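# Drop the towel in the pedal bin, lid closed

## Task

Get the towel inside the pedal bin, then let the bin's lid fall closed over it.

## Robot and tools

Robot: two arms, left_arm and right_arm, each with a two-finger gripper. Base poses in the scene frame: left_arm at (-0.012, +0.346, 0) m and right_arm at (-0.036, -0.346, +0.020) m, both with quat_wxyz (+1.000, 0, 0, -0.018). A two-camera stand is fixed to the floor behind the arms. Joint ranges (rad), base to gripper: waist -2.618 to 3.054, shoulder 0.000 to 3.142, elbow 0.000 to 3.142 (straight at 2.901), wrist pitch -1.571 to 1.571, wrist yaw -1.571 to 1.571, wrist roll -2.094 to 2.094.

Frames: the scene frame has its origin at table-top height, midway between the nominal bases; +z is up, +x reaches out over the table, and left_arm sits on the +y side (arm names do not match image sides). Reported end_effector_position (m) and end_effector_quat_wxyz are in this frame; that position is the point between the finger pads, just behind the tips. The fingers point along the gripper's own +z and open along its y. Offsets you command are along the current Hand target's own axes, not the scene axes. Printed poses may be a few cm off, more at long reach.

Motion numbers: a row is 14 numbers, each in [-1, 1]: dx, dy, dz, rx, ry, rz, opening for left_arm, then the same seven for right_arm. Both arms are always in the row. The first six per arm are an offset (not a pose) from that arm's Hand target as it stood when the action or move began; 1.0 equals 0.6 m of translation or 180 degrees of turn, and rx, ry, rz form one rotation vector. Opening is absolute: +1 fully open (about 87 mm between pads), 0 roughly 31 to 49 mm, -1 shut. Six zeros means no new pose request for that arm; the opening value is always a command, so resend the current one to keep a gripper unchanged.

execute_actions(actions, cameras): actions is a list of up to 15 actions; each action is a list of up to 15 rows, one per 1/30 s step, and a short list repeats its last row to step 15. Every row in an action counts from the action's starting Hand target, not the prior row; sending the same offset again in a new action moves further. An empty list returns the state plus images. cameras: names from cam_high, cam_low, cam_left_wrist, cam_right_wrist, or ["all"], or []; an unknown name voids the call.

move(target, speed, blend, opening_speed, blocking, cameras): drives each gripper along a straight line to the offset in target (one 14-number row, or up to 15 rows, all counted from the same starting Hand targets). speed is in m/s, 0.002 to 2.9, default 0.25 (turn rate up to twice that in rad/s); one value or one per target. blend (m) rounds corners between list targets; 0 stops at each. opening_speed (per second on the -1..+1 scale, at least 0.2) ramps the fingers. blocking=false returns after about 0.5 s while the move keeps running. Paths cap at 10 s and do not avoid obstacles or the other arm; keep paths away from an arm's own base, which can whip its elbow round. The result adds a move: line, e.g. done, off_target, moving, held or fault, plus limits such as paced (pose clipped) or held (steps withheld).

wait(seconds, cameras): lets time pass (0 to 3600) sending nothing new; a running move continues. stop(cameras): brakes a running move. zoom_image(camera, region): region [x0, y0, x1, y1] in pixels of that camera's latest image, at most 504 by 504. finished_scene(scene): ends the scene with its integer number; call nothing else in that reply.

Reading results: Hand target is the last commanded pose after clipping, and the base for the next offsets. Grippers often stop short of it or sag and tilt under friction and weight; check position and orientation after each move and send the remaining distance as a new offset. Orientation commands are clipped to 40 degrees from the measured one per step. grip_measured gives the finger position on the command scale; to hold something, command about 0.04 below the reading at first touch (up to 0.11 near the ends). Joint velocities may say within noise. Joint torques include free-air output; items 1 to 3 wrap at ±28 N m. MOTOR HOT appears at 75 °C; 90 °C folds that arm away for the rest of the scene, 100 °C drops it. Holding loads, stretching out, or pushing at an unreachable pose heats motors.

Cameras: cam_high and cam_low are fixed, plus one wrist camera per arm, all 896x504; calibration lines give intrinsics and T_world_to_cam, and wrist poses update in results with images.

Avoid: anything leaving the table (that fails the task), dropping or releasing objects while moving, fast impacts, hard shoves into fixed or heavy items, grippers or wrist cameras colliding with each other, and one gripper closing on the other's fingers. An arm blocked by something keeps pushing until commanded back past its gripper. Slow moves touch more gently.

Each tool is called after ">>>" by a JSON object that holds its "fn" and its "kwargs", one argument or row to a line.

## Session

>>> {"fn": "execute_actions", "kwargs": {
  "actions": []
}}

Scene clock: 0.00 s.
left_arm: end_effector_position=(+0.3635, +0.4050, +0.0460) grip_measured=+1.000 end_effector_quat_wxyz=(+0.569, -0.136, +0.804, +0.106) | right_arm: end_effector_position=(+0.3241, -0.3904, +0.0401) grip_measured=+1.000 end_effector_quat_wxyz=(+0.524, +0.074, +0.843, -0.094)
Joint positions: left_arm=[0.065 1.578 0.366 0.858 -0.304 -0.093 1] | right_arm=[0.015 1.574 0.343 0.771 0.221 0.018 1]
Joint velocities: within noise
Joint torques (N m): no reading
Heat: left arm: 24 °C; right arm: 25 °C.
Hand target: left_arm +0.3659, +0.4051, +0.0500; +0.573, -0.136, +0.801, +0.105 | right_arm +0.3293, -0.3905, +0.0478; +0.535, +0.075, +0.836, -0.093
Tool commands: left_gripper/opening=+1.0 right_gripper/opening=+1.0
camera_calibration:
cam_left_wrist: T_world_to_cam=[[0.32719, -0.94423, -0.0372, 0.26786], [-0.8863, -0.29299, -0.35866, 0.4783], [0.32775, 0.15032, -0.93273, 0.00642]] pos_world=[0.33417, 0.39209, 0.18749]
cam_right_wrist: T_world_to_cam=[[-0.22095, -0.97241, 0.07479, -0.30971], [-0.94844, 0.19637, -0.24879, 0.41306], [0.22723, -0.1259, -0.96567, 0.06127]] pos_world=[0.30941, -0.37457, 0.18509]

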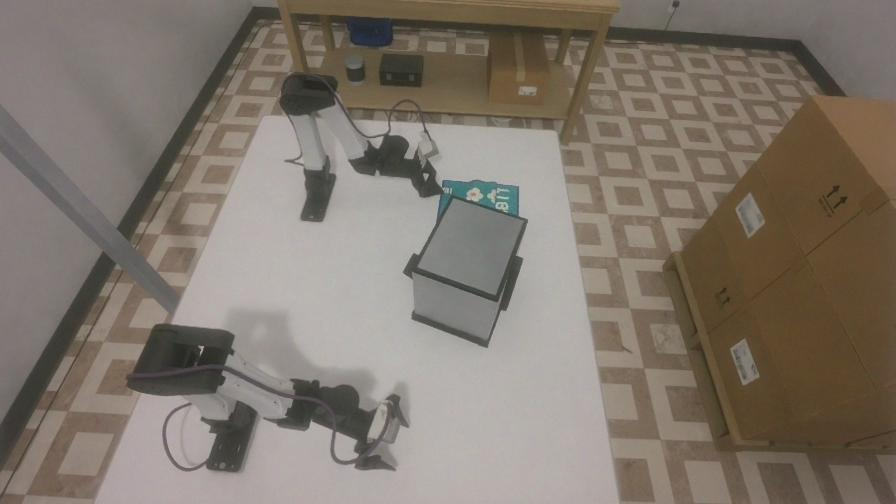

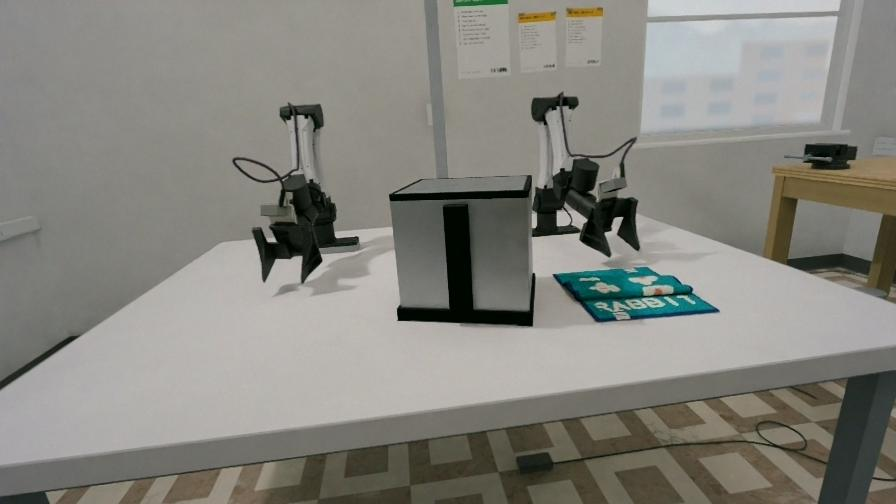

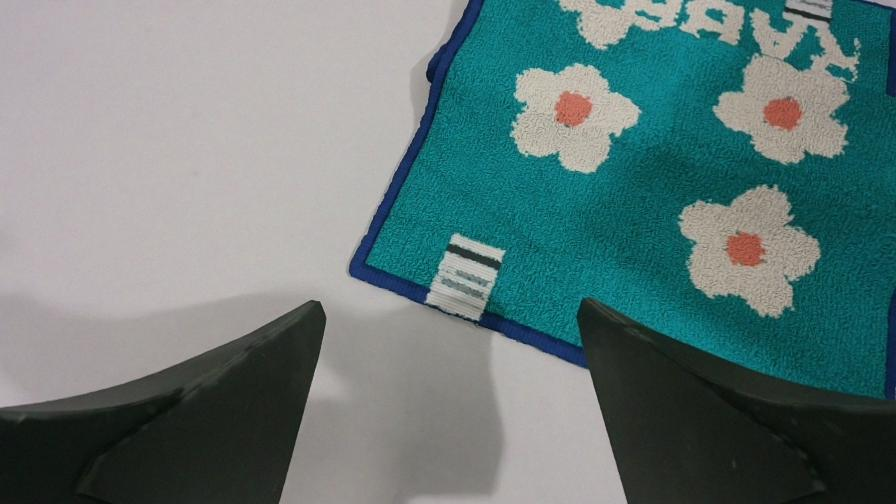

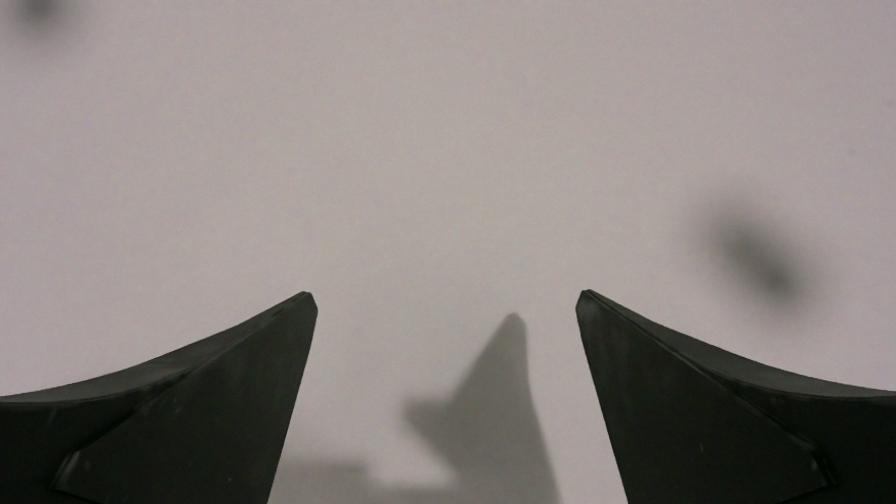

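>>> {"fn": "move", "kwargs": {
  "target": [
    [-0.2327,-0.1595,0.1103,0.0811,0.3088,0.0807,1,-0.1597,0.3672,-0.4125,-0.276,0.2908,-0.4317,-1],
    [-0.2327,-0.1595,0.1103,0.0811,0.3088,0.0807,1,-0.0598,0.7417,-0.2553,-0.276,0.2908,-0.4317,-1]
  ],
  "blend": [0.05,0],
  "speed": 0.5,
  "cameras": ["all"]
}}

Scene clock: 11.07 s.
left_arm: end_effector_position=(+0.4983, +0.3557, +0.1630) grip_measured=+1.000 end_effector_quat_wxyz=(+0.214, -0.011, +0.977, +0.006) | right_arm: end_effector_position=(+0.3058, +0.0682, +0.1073) grip_measured=-0.999 end_effector_quat_wxyz=(+0.175, -0.615, +0.768, +0.015)
Joint positions: left_arm=[0.053 2.505 2.837 -1.472 -0.01 -0.005 1] | right_arm=[0.967 2.67 2.838 -1.39 0.059 -0.429 0]
Joint torques (N m): left_arm=[-0.81 -9.36 8.13 1.29 0.07 0.17] | right_arm=[0.27 -11.6 7.2 1.11 -0.01 -0.15]
Heat: left arm: 25 °C; right arm: 26 °C.
Hand target: left_arm +0.4998, +0.3500, +0.1598; +0.130, +0.000, +0.991, +0.000 | right_arm +0.3097, +0.0771, +0.1094; -0.035, -0.608, +0.793, -0.027
Off the commanded pose: left_arm 0.007 m, 10 deg | right_arm 0.010 m, 25 deg.
elbow stopped short (left arm): the move would have taken joint 3 (elbow) straighter than the controller allows.
elbow stopped short (right arm): the move would have taken joint 3 (elbow) straighter than the controller allows.
move: off_target (left_arm, right_arm)
cam_left_wrist: T_world_to_cam=[[0.0016, -0.9999, -0.01389, 0.35977], [-0.90664, -0.00731, 0.42184, 0.40664], [-0.4219, 0.01192, -0.90656, 0.49717]] pos_world=[0.57785, 0.35678, 0.28418]
cam_right_wrist: T_world_to_cam=[[0.95128, -0.2455, 0.18653, -0.29293], [-0.30786, -0.78935, 0.53117, 0.11012], [0.01684, -0.56272, -0.82648, 0.26728]] pos_world=[0.30806, 0.16541, 0.21705]

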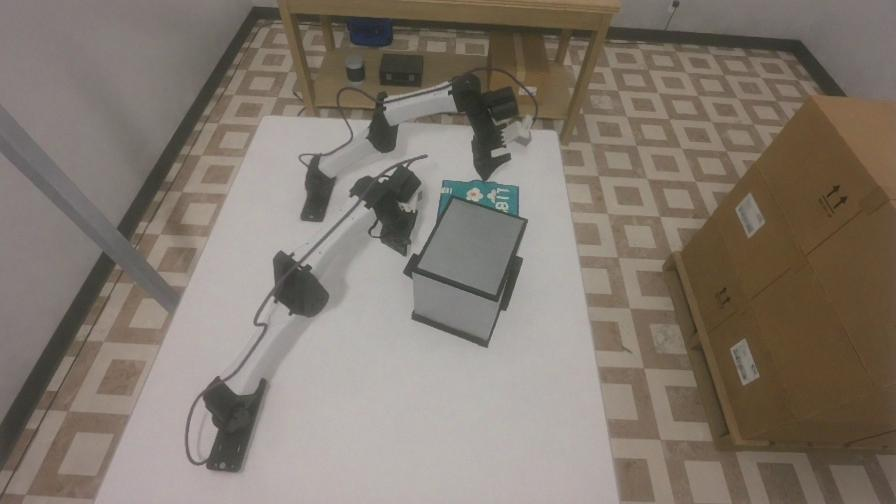

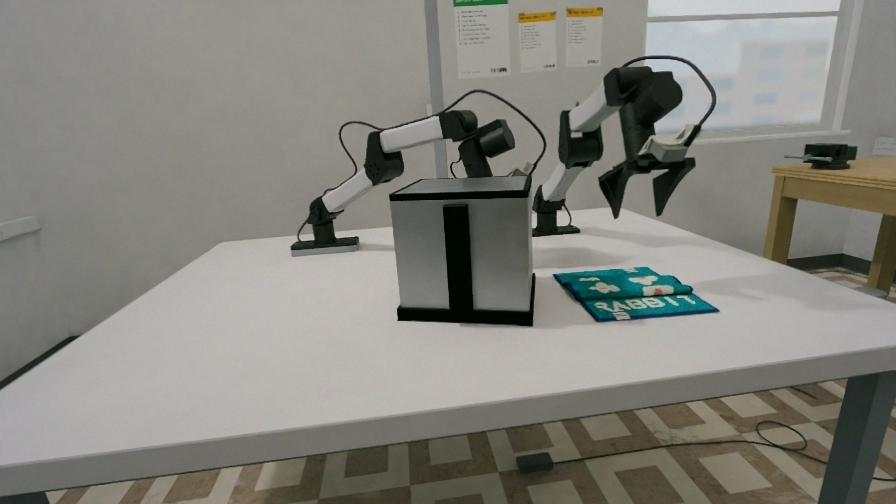

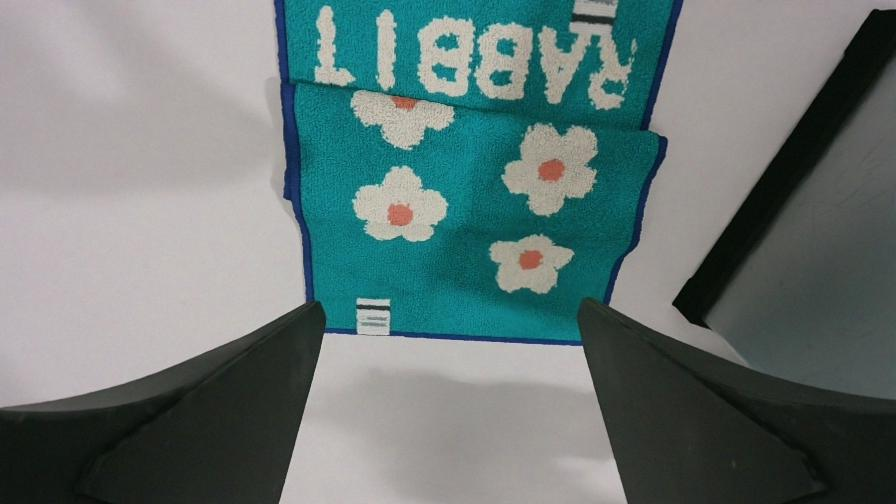

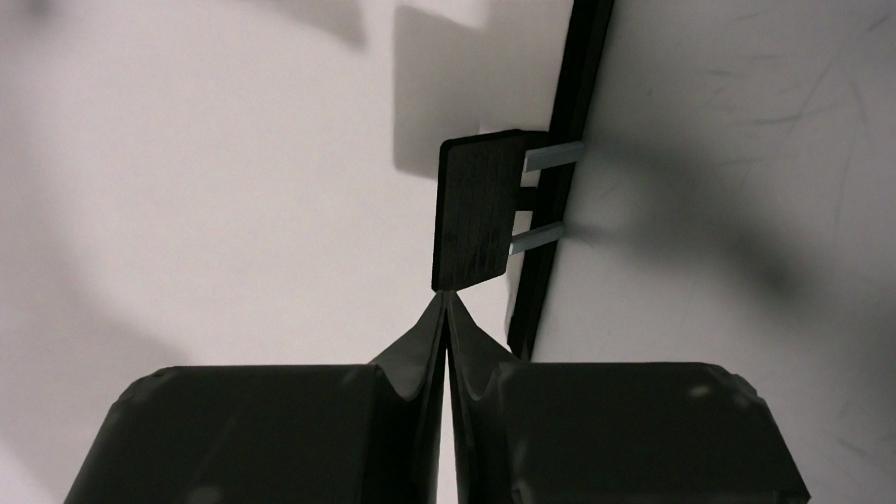

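>>> {"fn": "move", "kwargs": {
  "target": [
    [0.0159,-0.005,0.2201,0,0,0,1,0.0025,-0.0197,0.0495,0,0,0,-1],
    [0.0348,-0.005,0.2909,0,0,0,1,0.0025,-0.0197,0.0495,0,0,0,-1],
    [0.0383,-0.005,0.3038,0,0,0,-1,0.0025,-0.0197,0.0495,0,0,0,-1],
    [0.0061,-0.005,0.1192,0,0,0,-1,0.0292,-0.0033,0.1522,0,0,0,-1],
    [-0.0227,-0.0167,-0.1492,0,0,0,-1,0.0882,0.0315,0.2747,0,0,0,-1]
  ],
  "speed": [0.25,0.07,0.1,0.15,0.18],
  "blend": [0.01,0,0,0.02,0],
  "opening_speed": 2,
  "cameras": ["all"]
}}

Scene clock: 25.37 s.
left_arm: end_effector_position=(+0.4905, +0.3447, +0.2241) grip_measured=-0.624 end_effector_quat_wxyz=(+0.278, -0.001, +0.961, +0.003) | right_arm: end_effector_position=(+0.3038, +0.0597, +0.0284) grip_measured=-1.000 end_effector_quat_wxyz=(+0.103, -0.612, +0.784, +0.008)
Joint positions: left_arm=[0.032 2.384 2.843 -1.467 -0.009 -0.004 0.188] | right_arm=[0.952 2.834 2.861 -1.393 0.036 -0.412 0]
Joint torques (N m): left_arm=[-0.61 -13.22 7.35 1.65 -0.01 0] | right_arm=[-0.24 -3.49 -0.55 -0.01 0.09 0.02]
Heat: left arm: 27 °C; right arm: 31 °C.
Hand target: left_arm +0.4899, +0.3400, +0.2498; +0.131, +0.000, +0.991, +0.000 | right_arm +0.2741, +0.0171, -0.0501; -0.035, -0.608, +0.793, -0.027
Off the commanded pose: left_arm 0.026 m, 17 deg | right_arm 0.094 m, 16 deg.
elbow stopped short (right arm): the move would have taken joint 3 (elbow) straighter than the controller allows.
elbow stopped short (left arm): the move would have taken joint 3 (elbow) straighter than the controller allows.
move: off_target (left_arm, right_arm); target 3's new opening was sent with left_arm's hand 0.042 m and 2 deg from that target
cam_left_wrist: T_world_to_cam=[[-0.01873, -0.99971, -0.01491, 0.35967], [-0.95432, 0.01343, 0.29849, 0.41748], [-0.2982, 0.01982, -0.9543, 0.49682]] pos_world=[0.55329, 0.34412, 0.35486]
cam_right_wrist: T_world_to_cam=[[0.96086, -0.25529, 0.10761, -0.27849], [-0.26387, -0.72493, 0.63628, 0.12442], [-0.08443, -0.63977, -0.76391, 0.23083]] pos_world=[0.31991, 0.16678, 0.12714]

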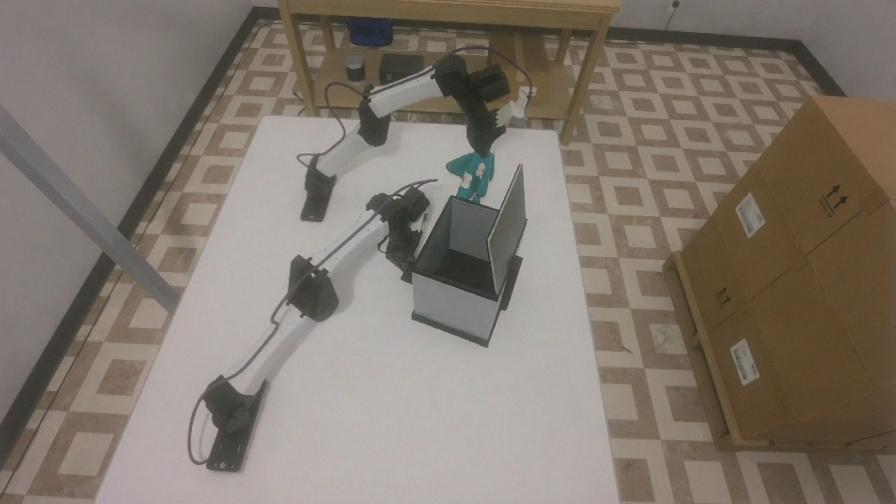

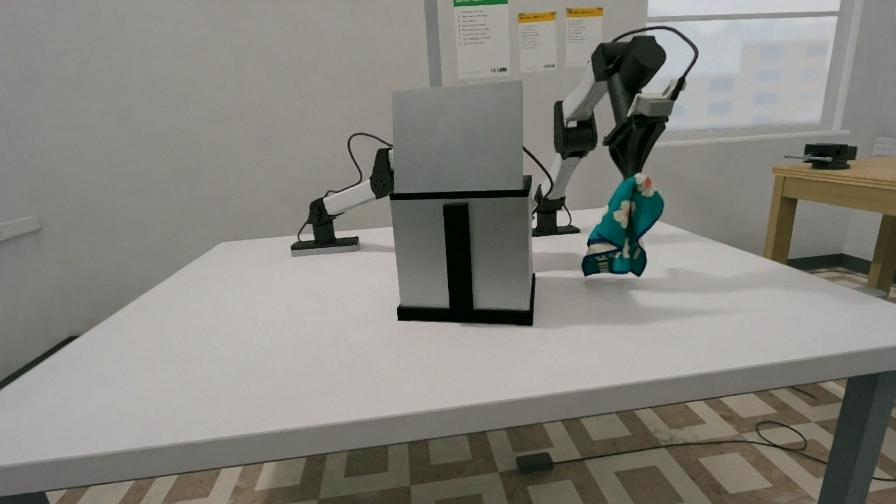

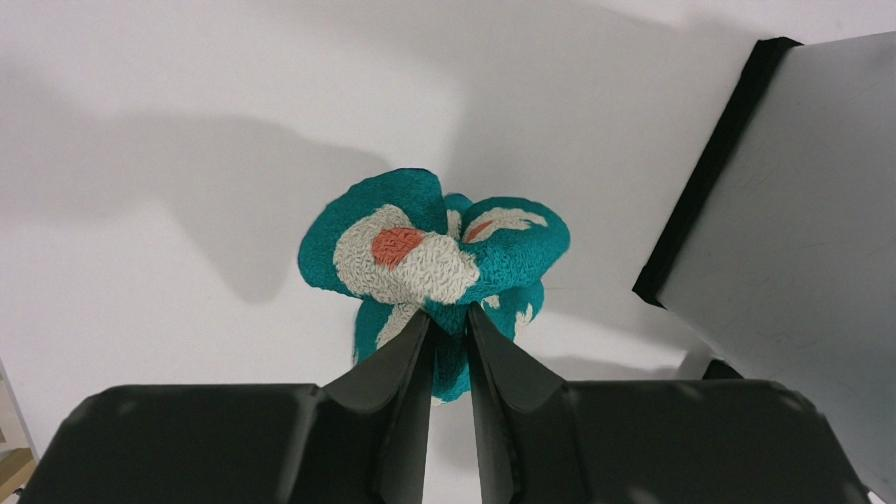

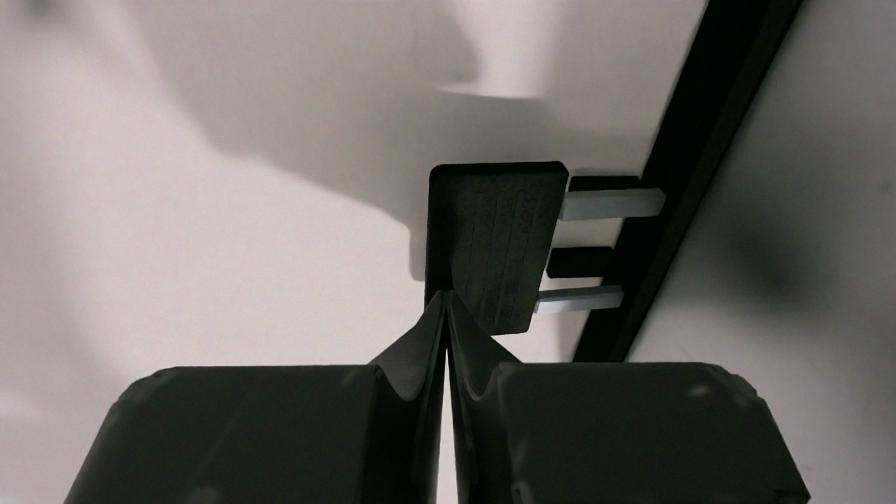

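>>> {"fn": "move", "kwargs": {
  "target": [
    [0.0374,-0.05,-0.1826,0.03,-0.05,0.055,-1,0,0,0,0,0,0,-1],
    [0.0378,-0.2,-0.2776,0.0983,-0.1614,0.1702,-1,0,0,0,0,0,0,-1],
    [0.0061,-0.5,-0.2605,0.0983,-0.1614,0.1702,-1,0,0,0,0,0,0,-1]
  ],
  "speed": [0.3,0.3,0.25],
  "blend": [0.04,0.05,0],
  "cameras": ["cam_high","cam_left_wrist","cam_low"]
}}

Scene clock: 31.70 s.
left_arm: end_effector_position=(+0.4411, +0.0465, +0.3945) grip_measured=-0.624 end_effector_quat_wxyz=(+0.533, +0.254, +0.790, -0.164) | right_arm: end_effector_position=(+0.3038, +0.0597, +0.0284) grip_measured=-1.000 end_effector_quat_wxyz=(+0.103, -0.612, +0.784, +0.008)
Joint positions: left_arm=[-0.538 2.182 2.843 -1.049 0.031 0.025 0.188] | right_arm=[0.952 2.834 2.861 -1.393 0.036 -0.412 0]
Joint torques (N m): left_arm=[-0.8 -7.36 7.01 2.55 -0.11 -0.13] | right_arm=[-0.24 -3.49 -0.58 -0.01 0.09 0.02]
Heat: left arm: 30 °C; right arm: 31 °C.
Hand target: left_arm +0.4460, +0.0400, +0.3998; +0.365, +0.278, +0.881, -0.115 | right_arm +0.2741, +0.0171, -0.0501; -0.035, -0.608, +0.793, -0.027
Off the commanded pose: left_arm 0.010 m, 23 deg | right_arm 0.094 m, 16 deg.
elbow stopped short (left arm): the move would have taken joint 3 (elbow) straighter than the controller allows.
move: off_target (left_arm)
cam_left_wrist: T_world_to_cam=[[-0.58589, -0.80975, -0.03214, 0.3114], [-0.76406, 0.56518, -0.31109, 0.45454], [0.27007, -0.15771, -0.94984, 0.40645]] pos_world=[0.41997, 0.05937, 0.53748]
Images, in order (width x height): cam_high 896x504, cam_low 896x504, cam_left_wrist 896x504.

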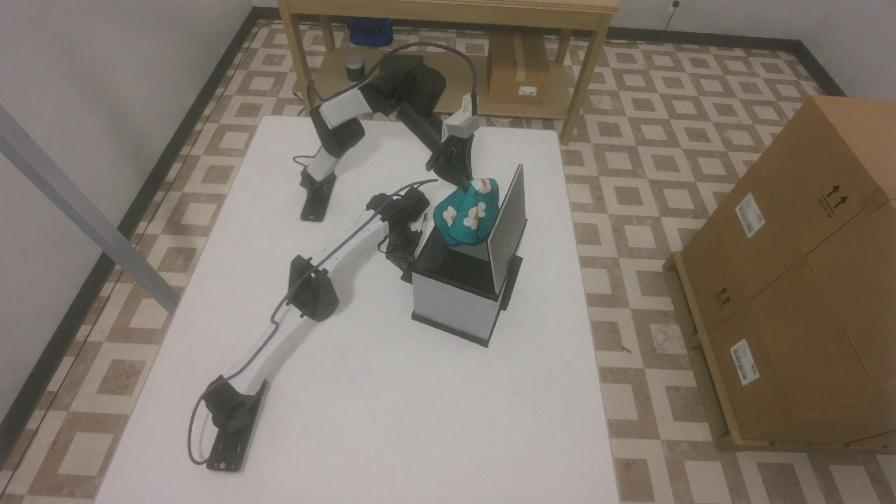

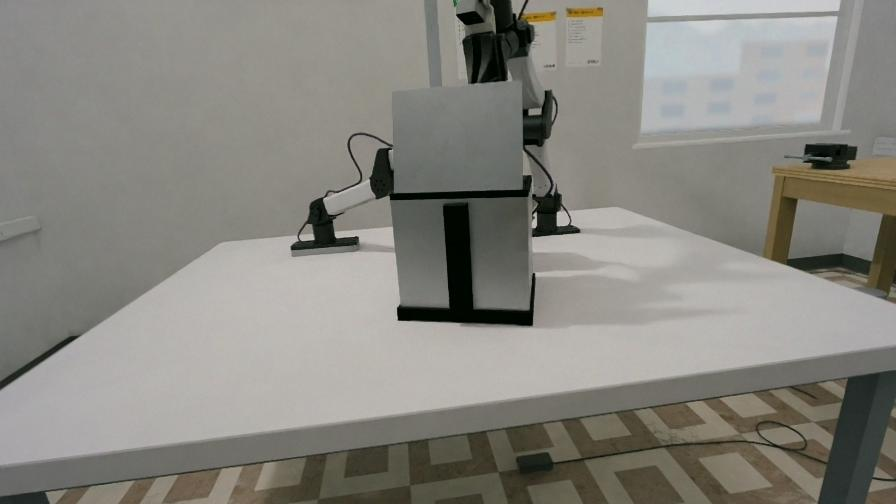

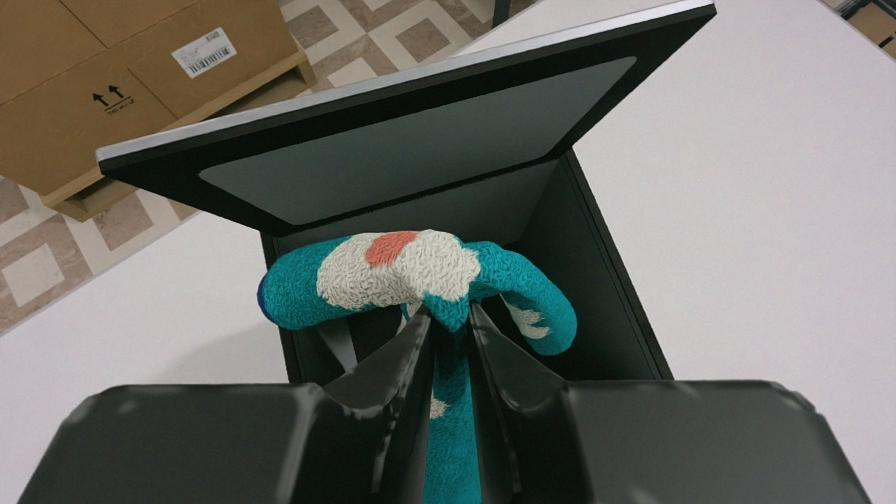

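>>> {"fn": "move", "kwargs": {
  "target": [
    [0.2223,-0.0153,0.249,0,0,0,-1,0,0,0,0,0,0,-1],
    [0.2223,-0.0153,0.249,0,0,0,0.7,0,0,0,0,0,0,-1],
    [0.2223,-0.0153,-0.1177,0,0,0,0.7,0,0,0,0,0,0,-1],
    [0.3393,0.0445,-0.27,0,0,0,0.7,0,0,0,0,0,0,-1],
    [0.3393,0.0445,-0.27,0,0,0,0.7,-0.0753,-0.0392,-0.2663,0,0,0,-1]
  ],
  "speed": [0.2,0.2,0.3,0.3,0.11],
  "blend": [0,0,0.03,0.02,0],
  "cameras": ["cam_high","cam_low"]
}}

>>> {"fn": "zoom_image", "kwargs": {
  "camera": "cam_low",
  "region": [370, 150, 570, 350]
}}

Scene clock: 42.53 s.
left_arm: end_effector_position=(+0.2549, +0.2065, +0.3727) grip_measured=+0.700 end_effector_quat_wxyz=(+0.371, +0.273, +0.880, -0.114) | right_arm: end_effector_position=(+0.3093, +0.0616, +0.0838) grip_measured=-1.000 end_effector_quat_wxyz=(+0.150, -0.612, +0.777, +0.014)
Joint positions: left_arm=[-0.388 1.495 2.174 -1.46 0.125 0.125 0.85] | right_arm=[0.95 2.729 2.869 -1.412 0.045 -0.427 0]
Joint torques (N m): left_arm=[0.84 -4.4 3.47 1.76 0.1 0.14] | right_arm=[0.51 -16.62 4.77 1 0.09 -0.24]
Heat: left arm: 31 °C; right arm: 31 °C.
Hand target: left_arm +0.2494, +0.2100, +0.3704; +0.365, +0.278, +0.881, -0.115 | right_arm +0.3120, +0.0680, +0.1051; -0.035, -0.608, +0.793, -0.027
Off the commanded pose: left_arm 0.007 m, 1 deg | right_arm 0.022 m, 22 deg.
elbow stopped short (right arm): the move would have taken joint 3 (elbow) straighter than the controller allows.
elbow read too straight (right arm): the controller reads joint 3 (elbow) straighter than it allows; while it does, the hand can move without a command.
move: off_target (right_arm); target 2's new opening was sent with left_arm's hand 0.013 m and 1 deg from that target

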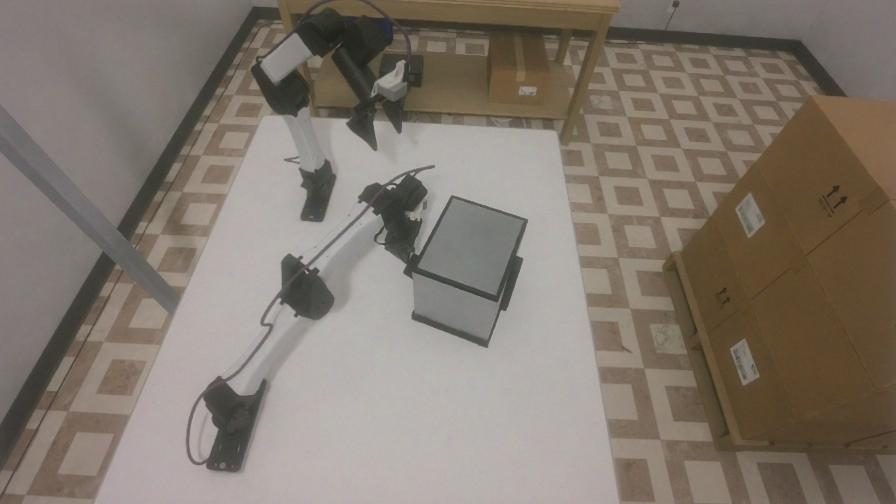

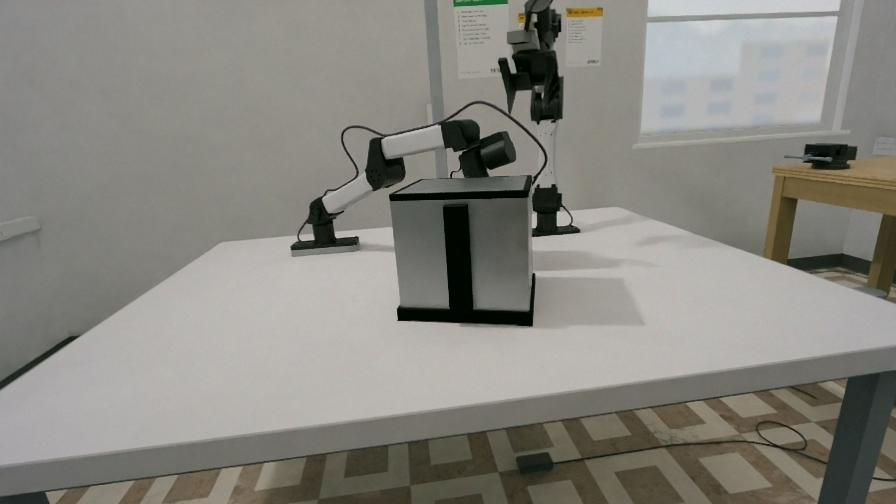

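Scaled by 2.520 from the camera's image (finer frame: 1280x720).

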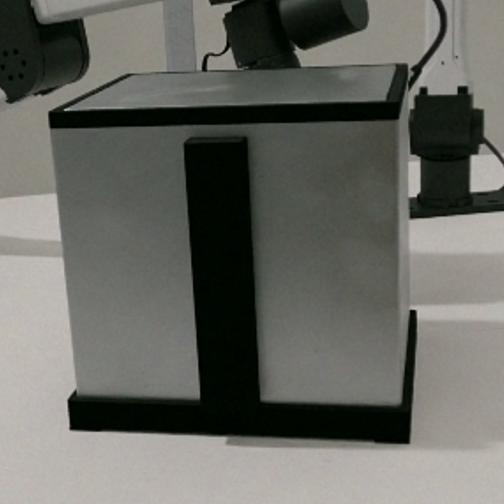

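>>> {"fn": "finished_scene", "kwargs": {
  "scene": 3
}}

The scene is finished: the task was done.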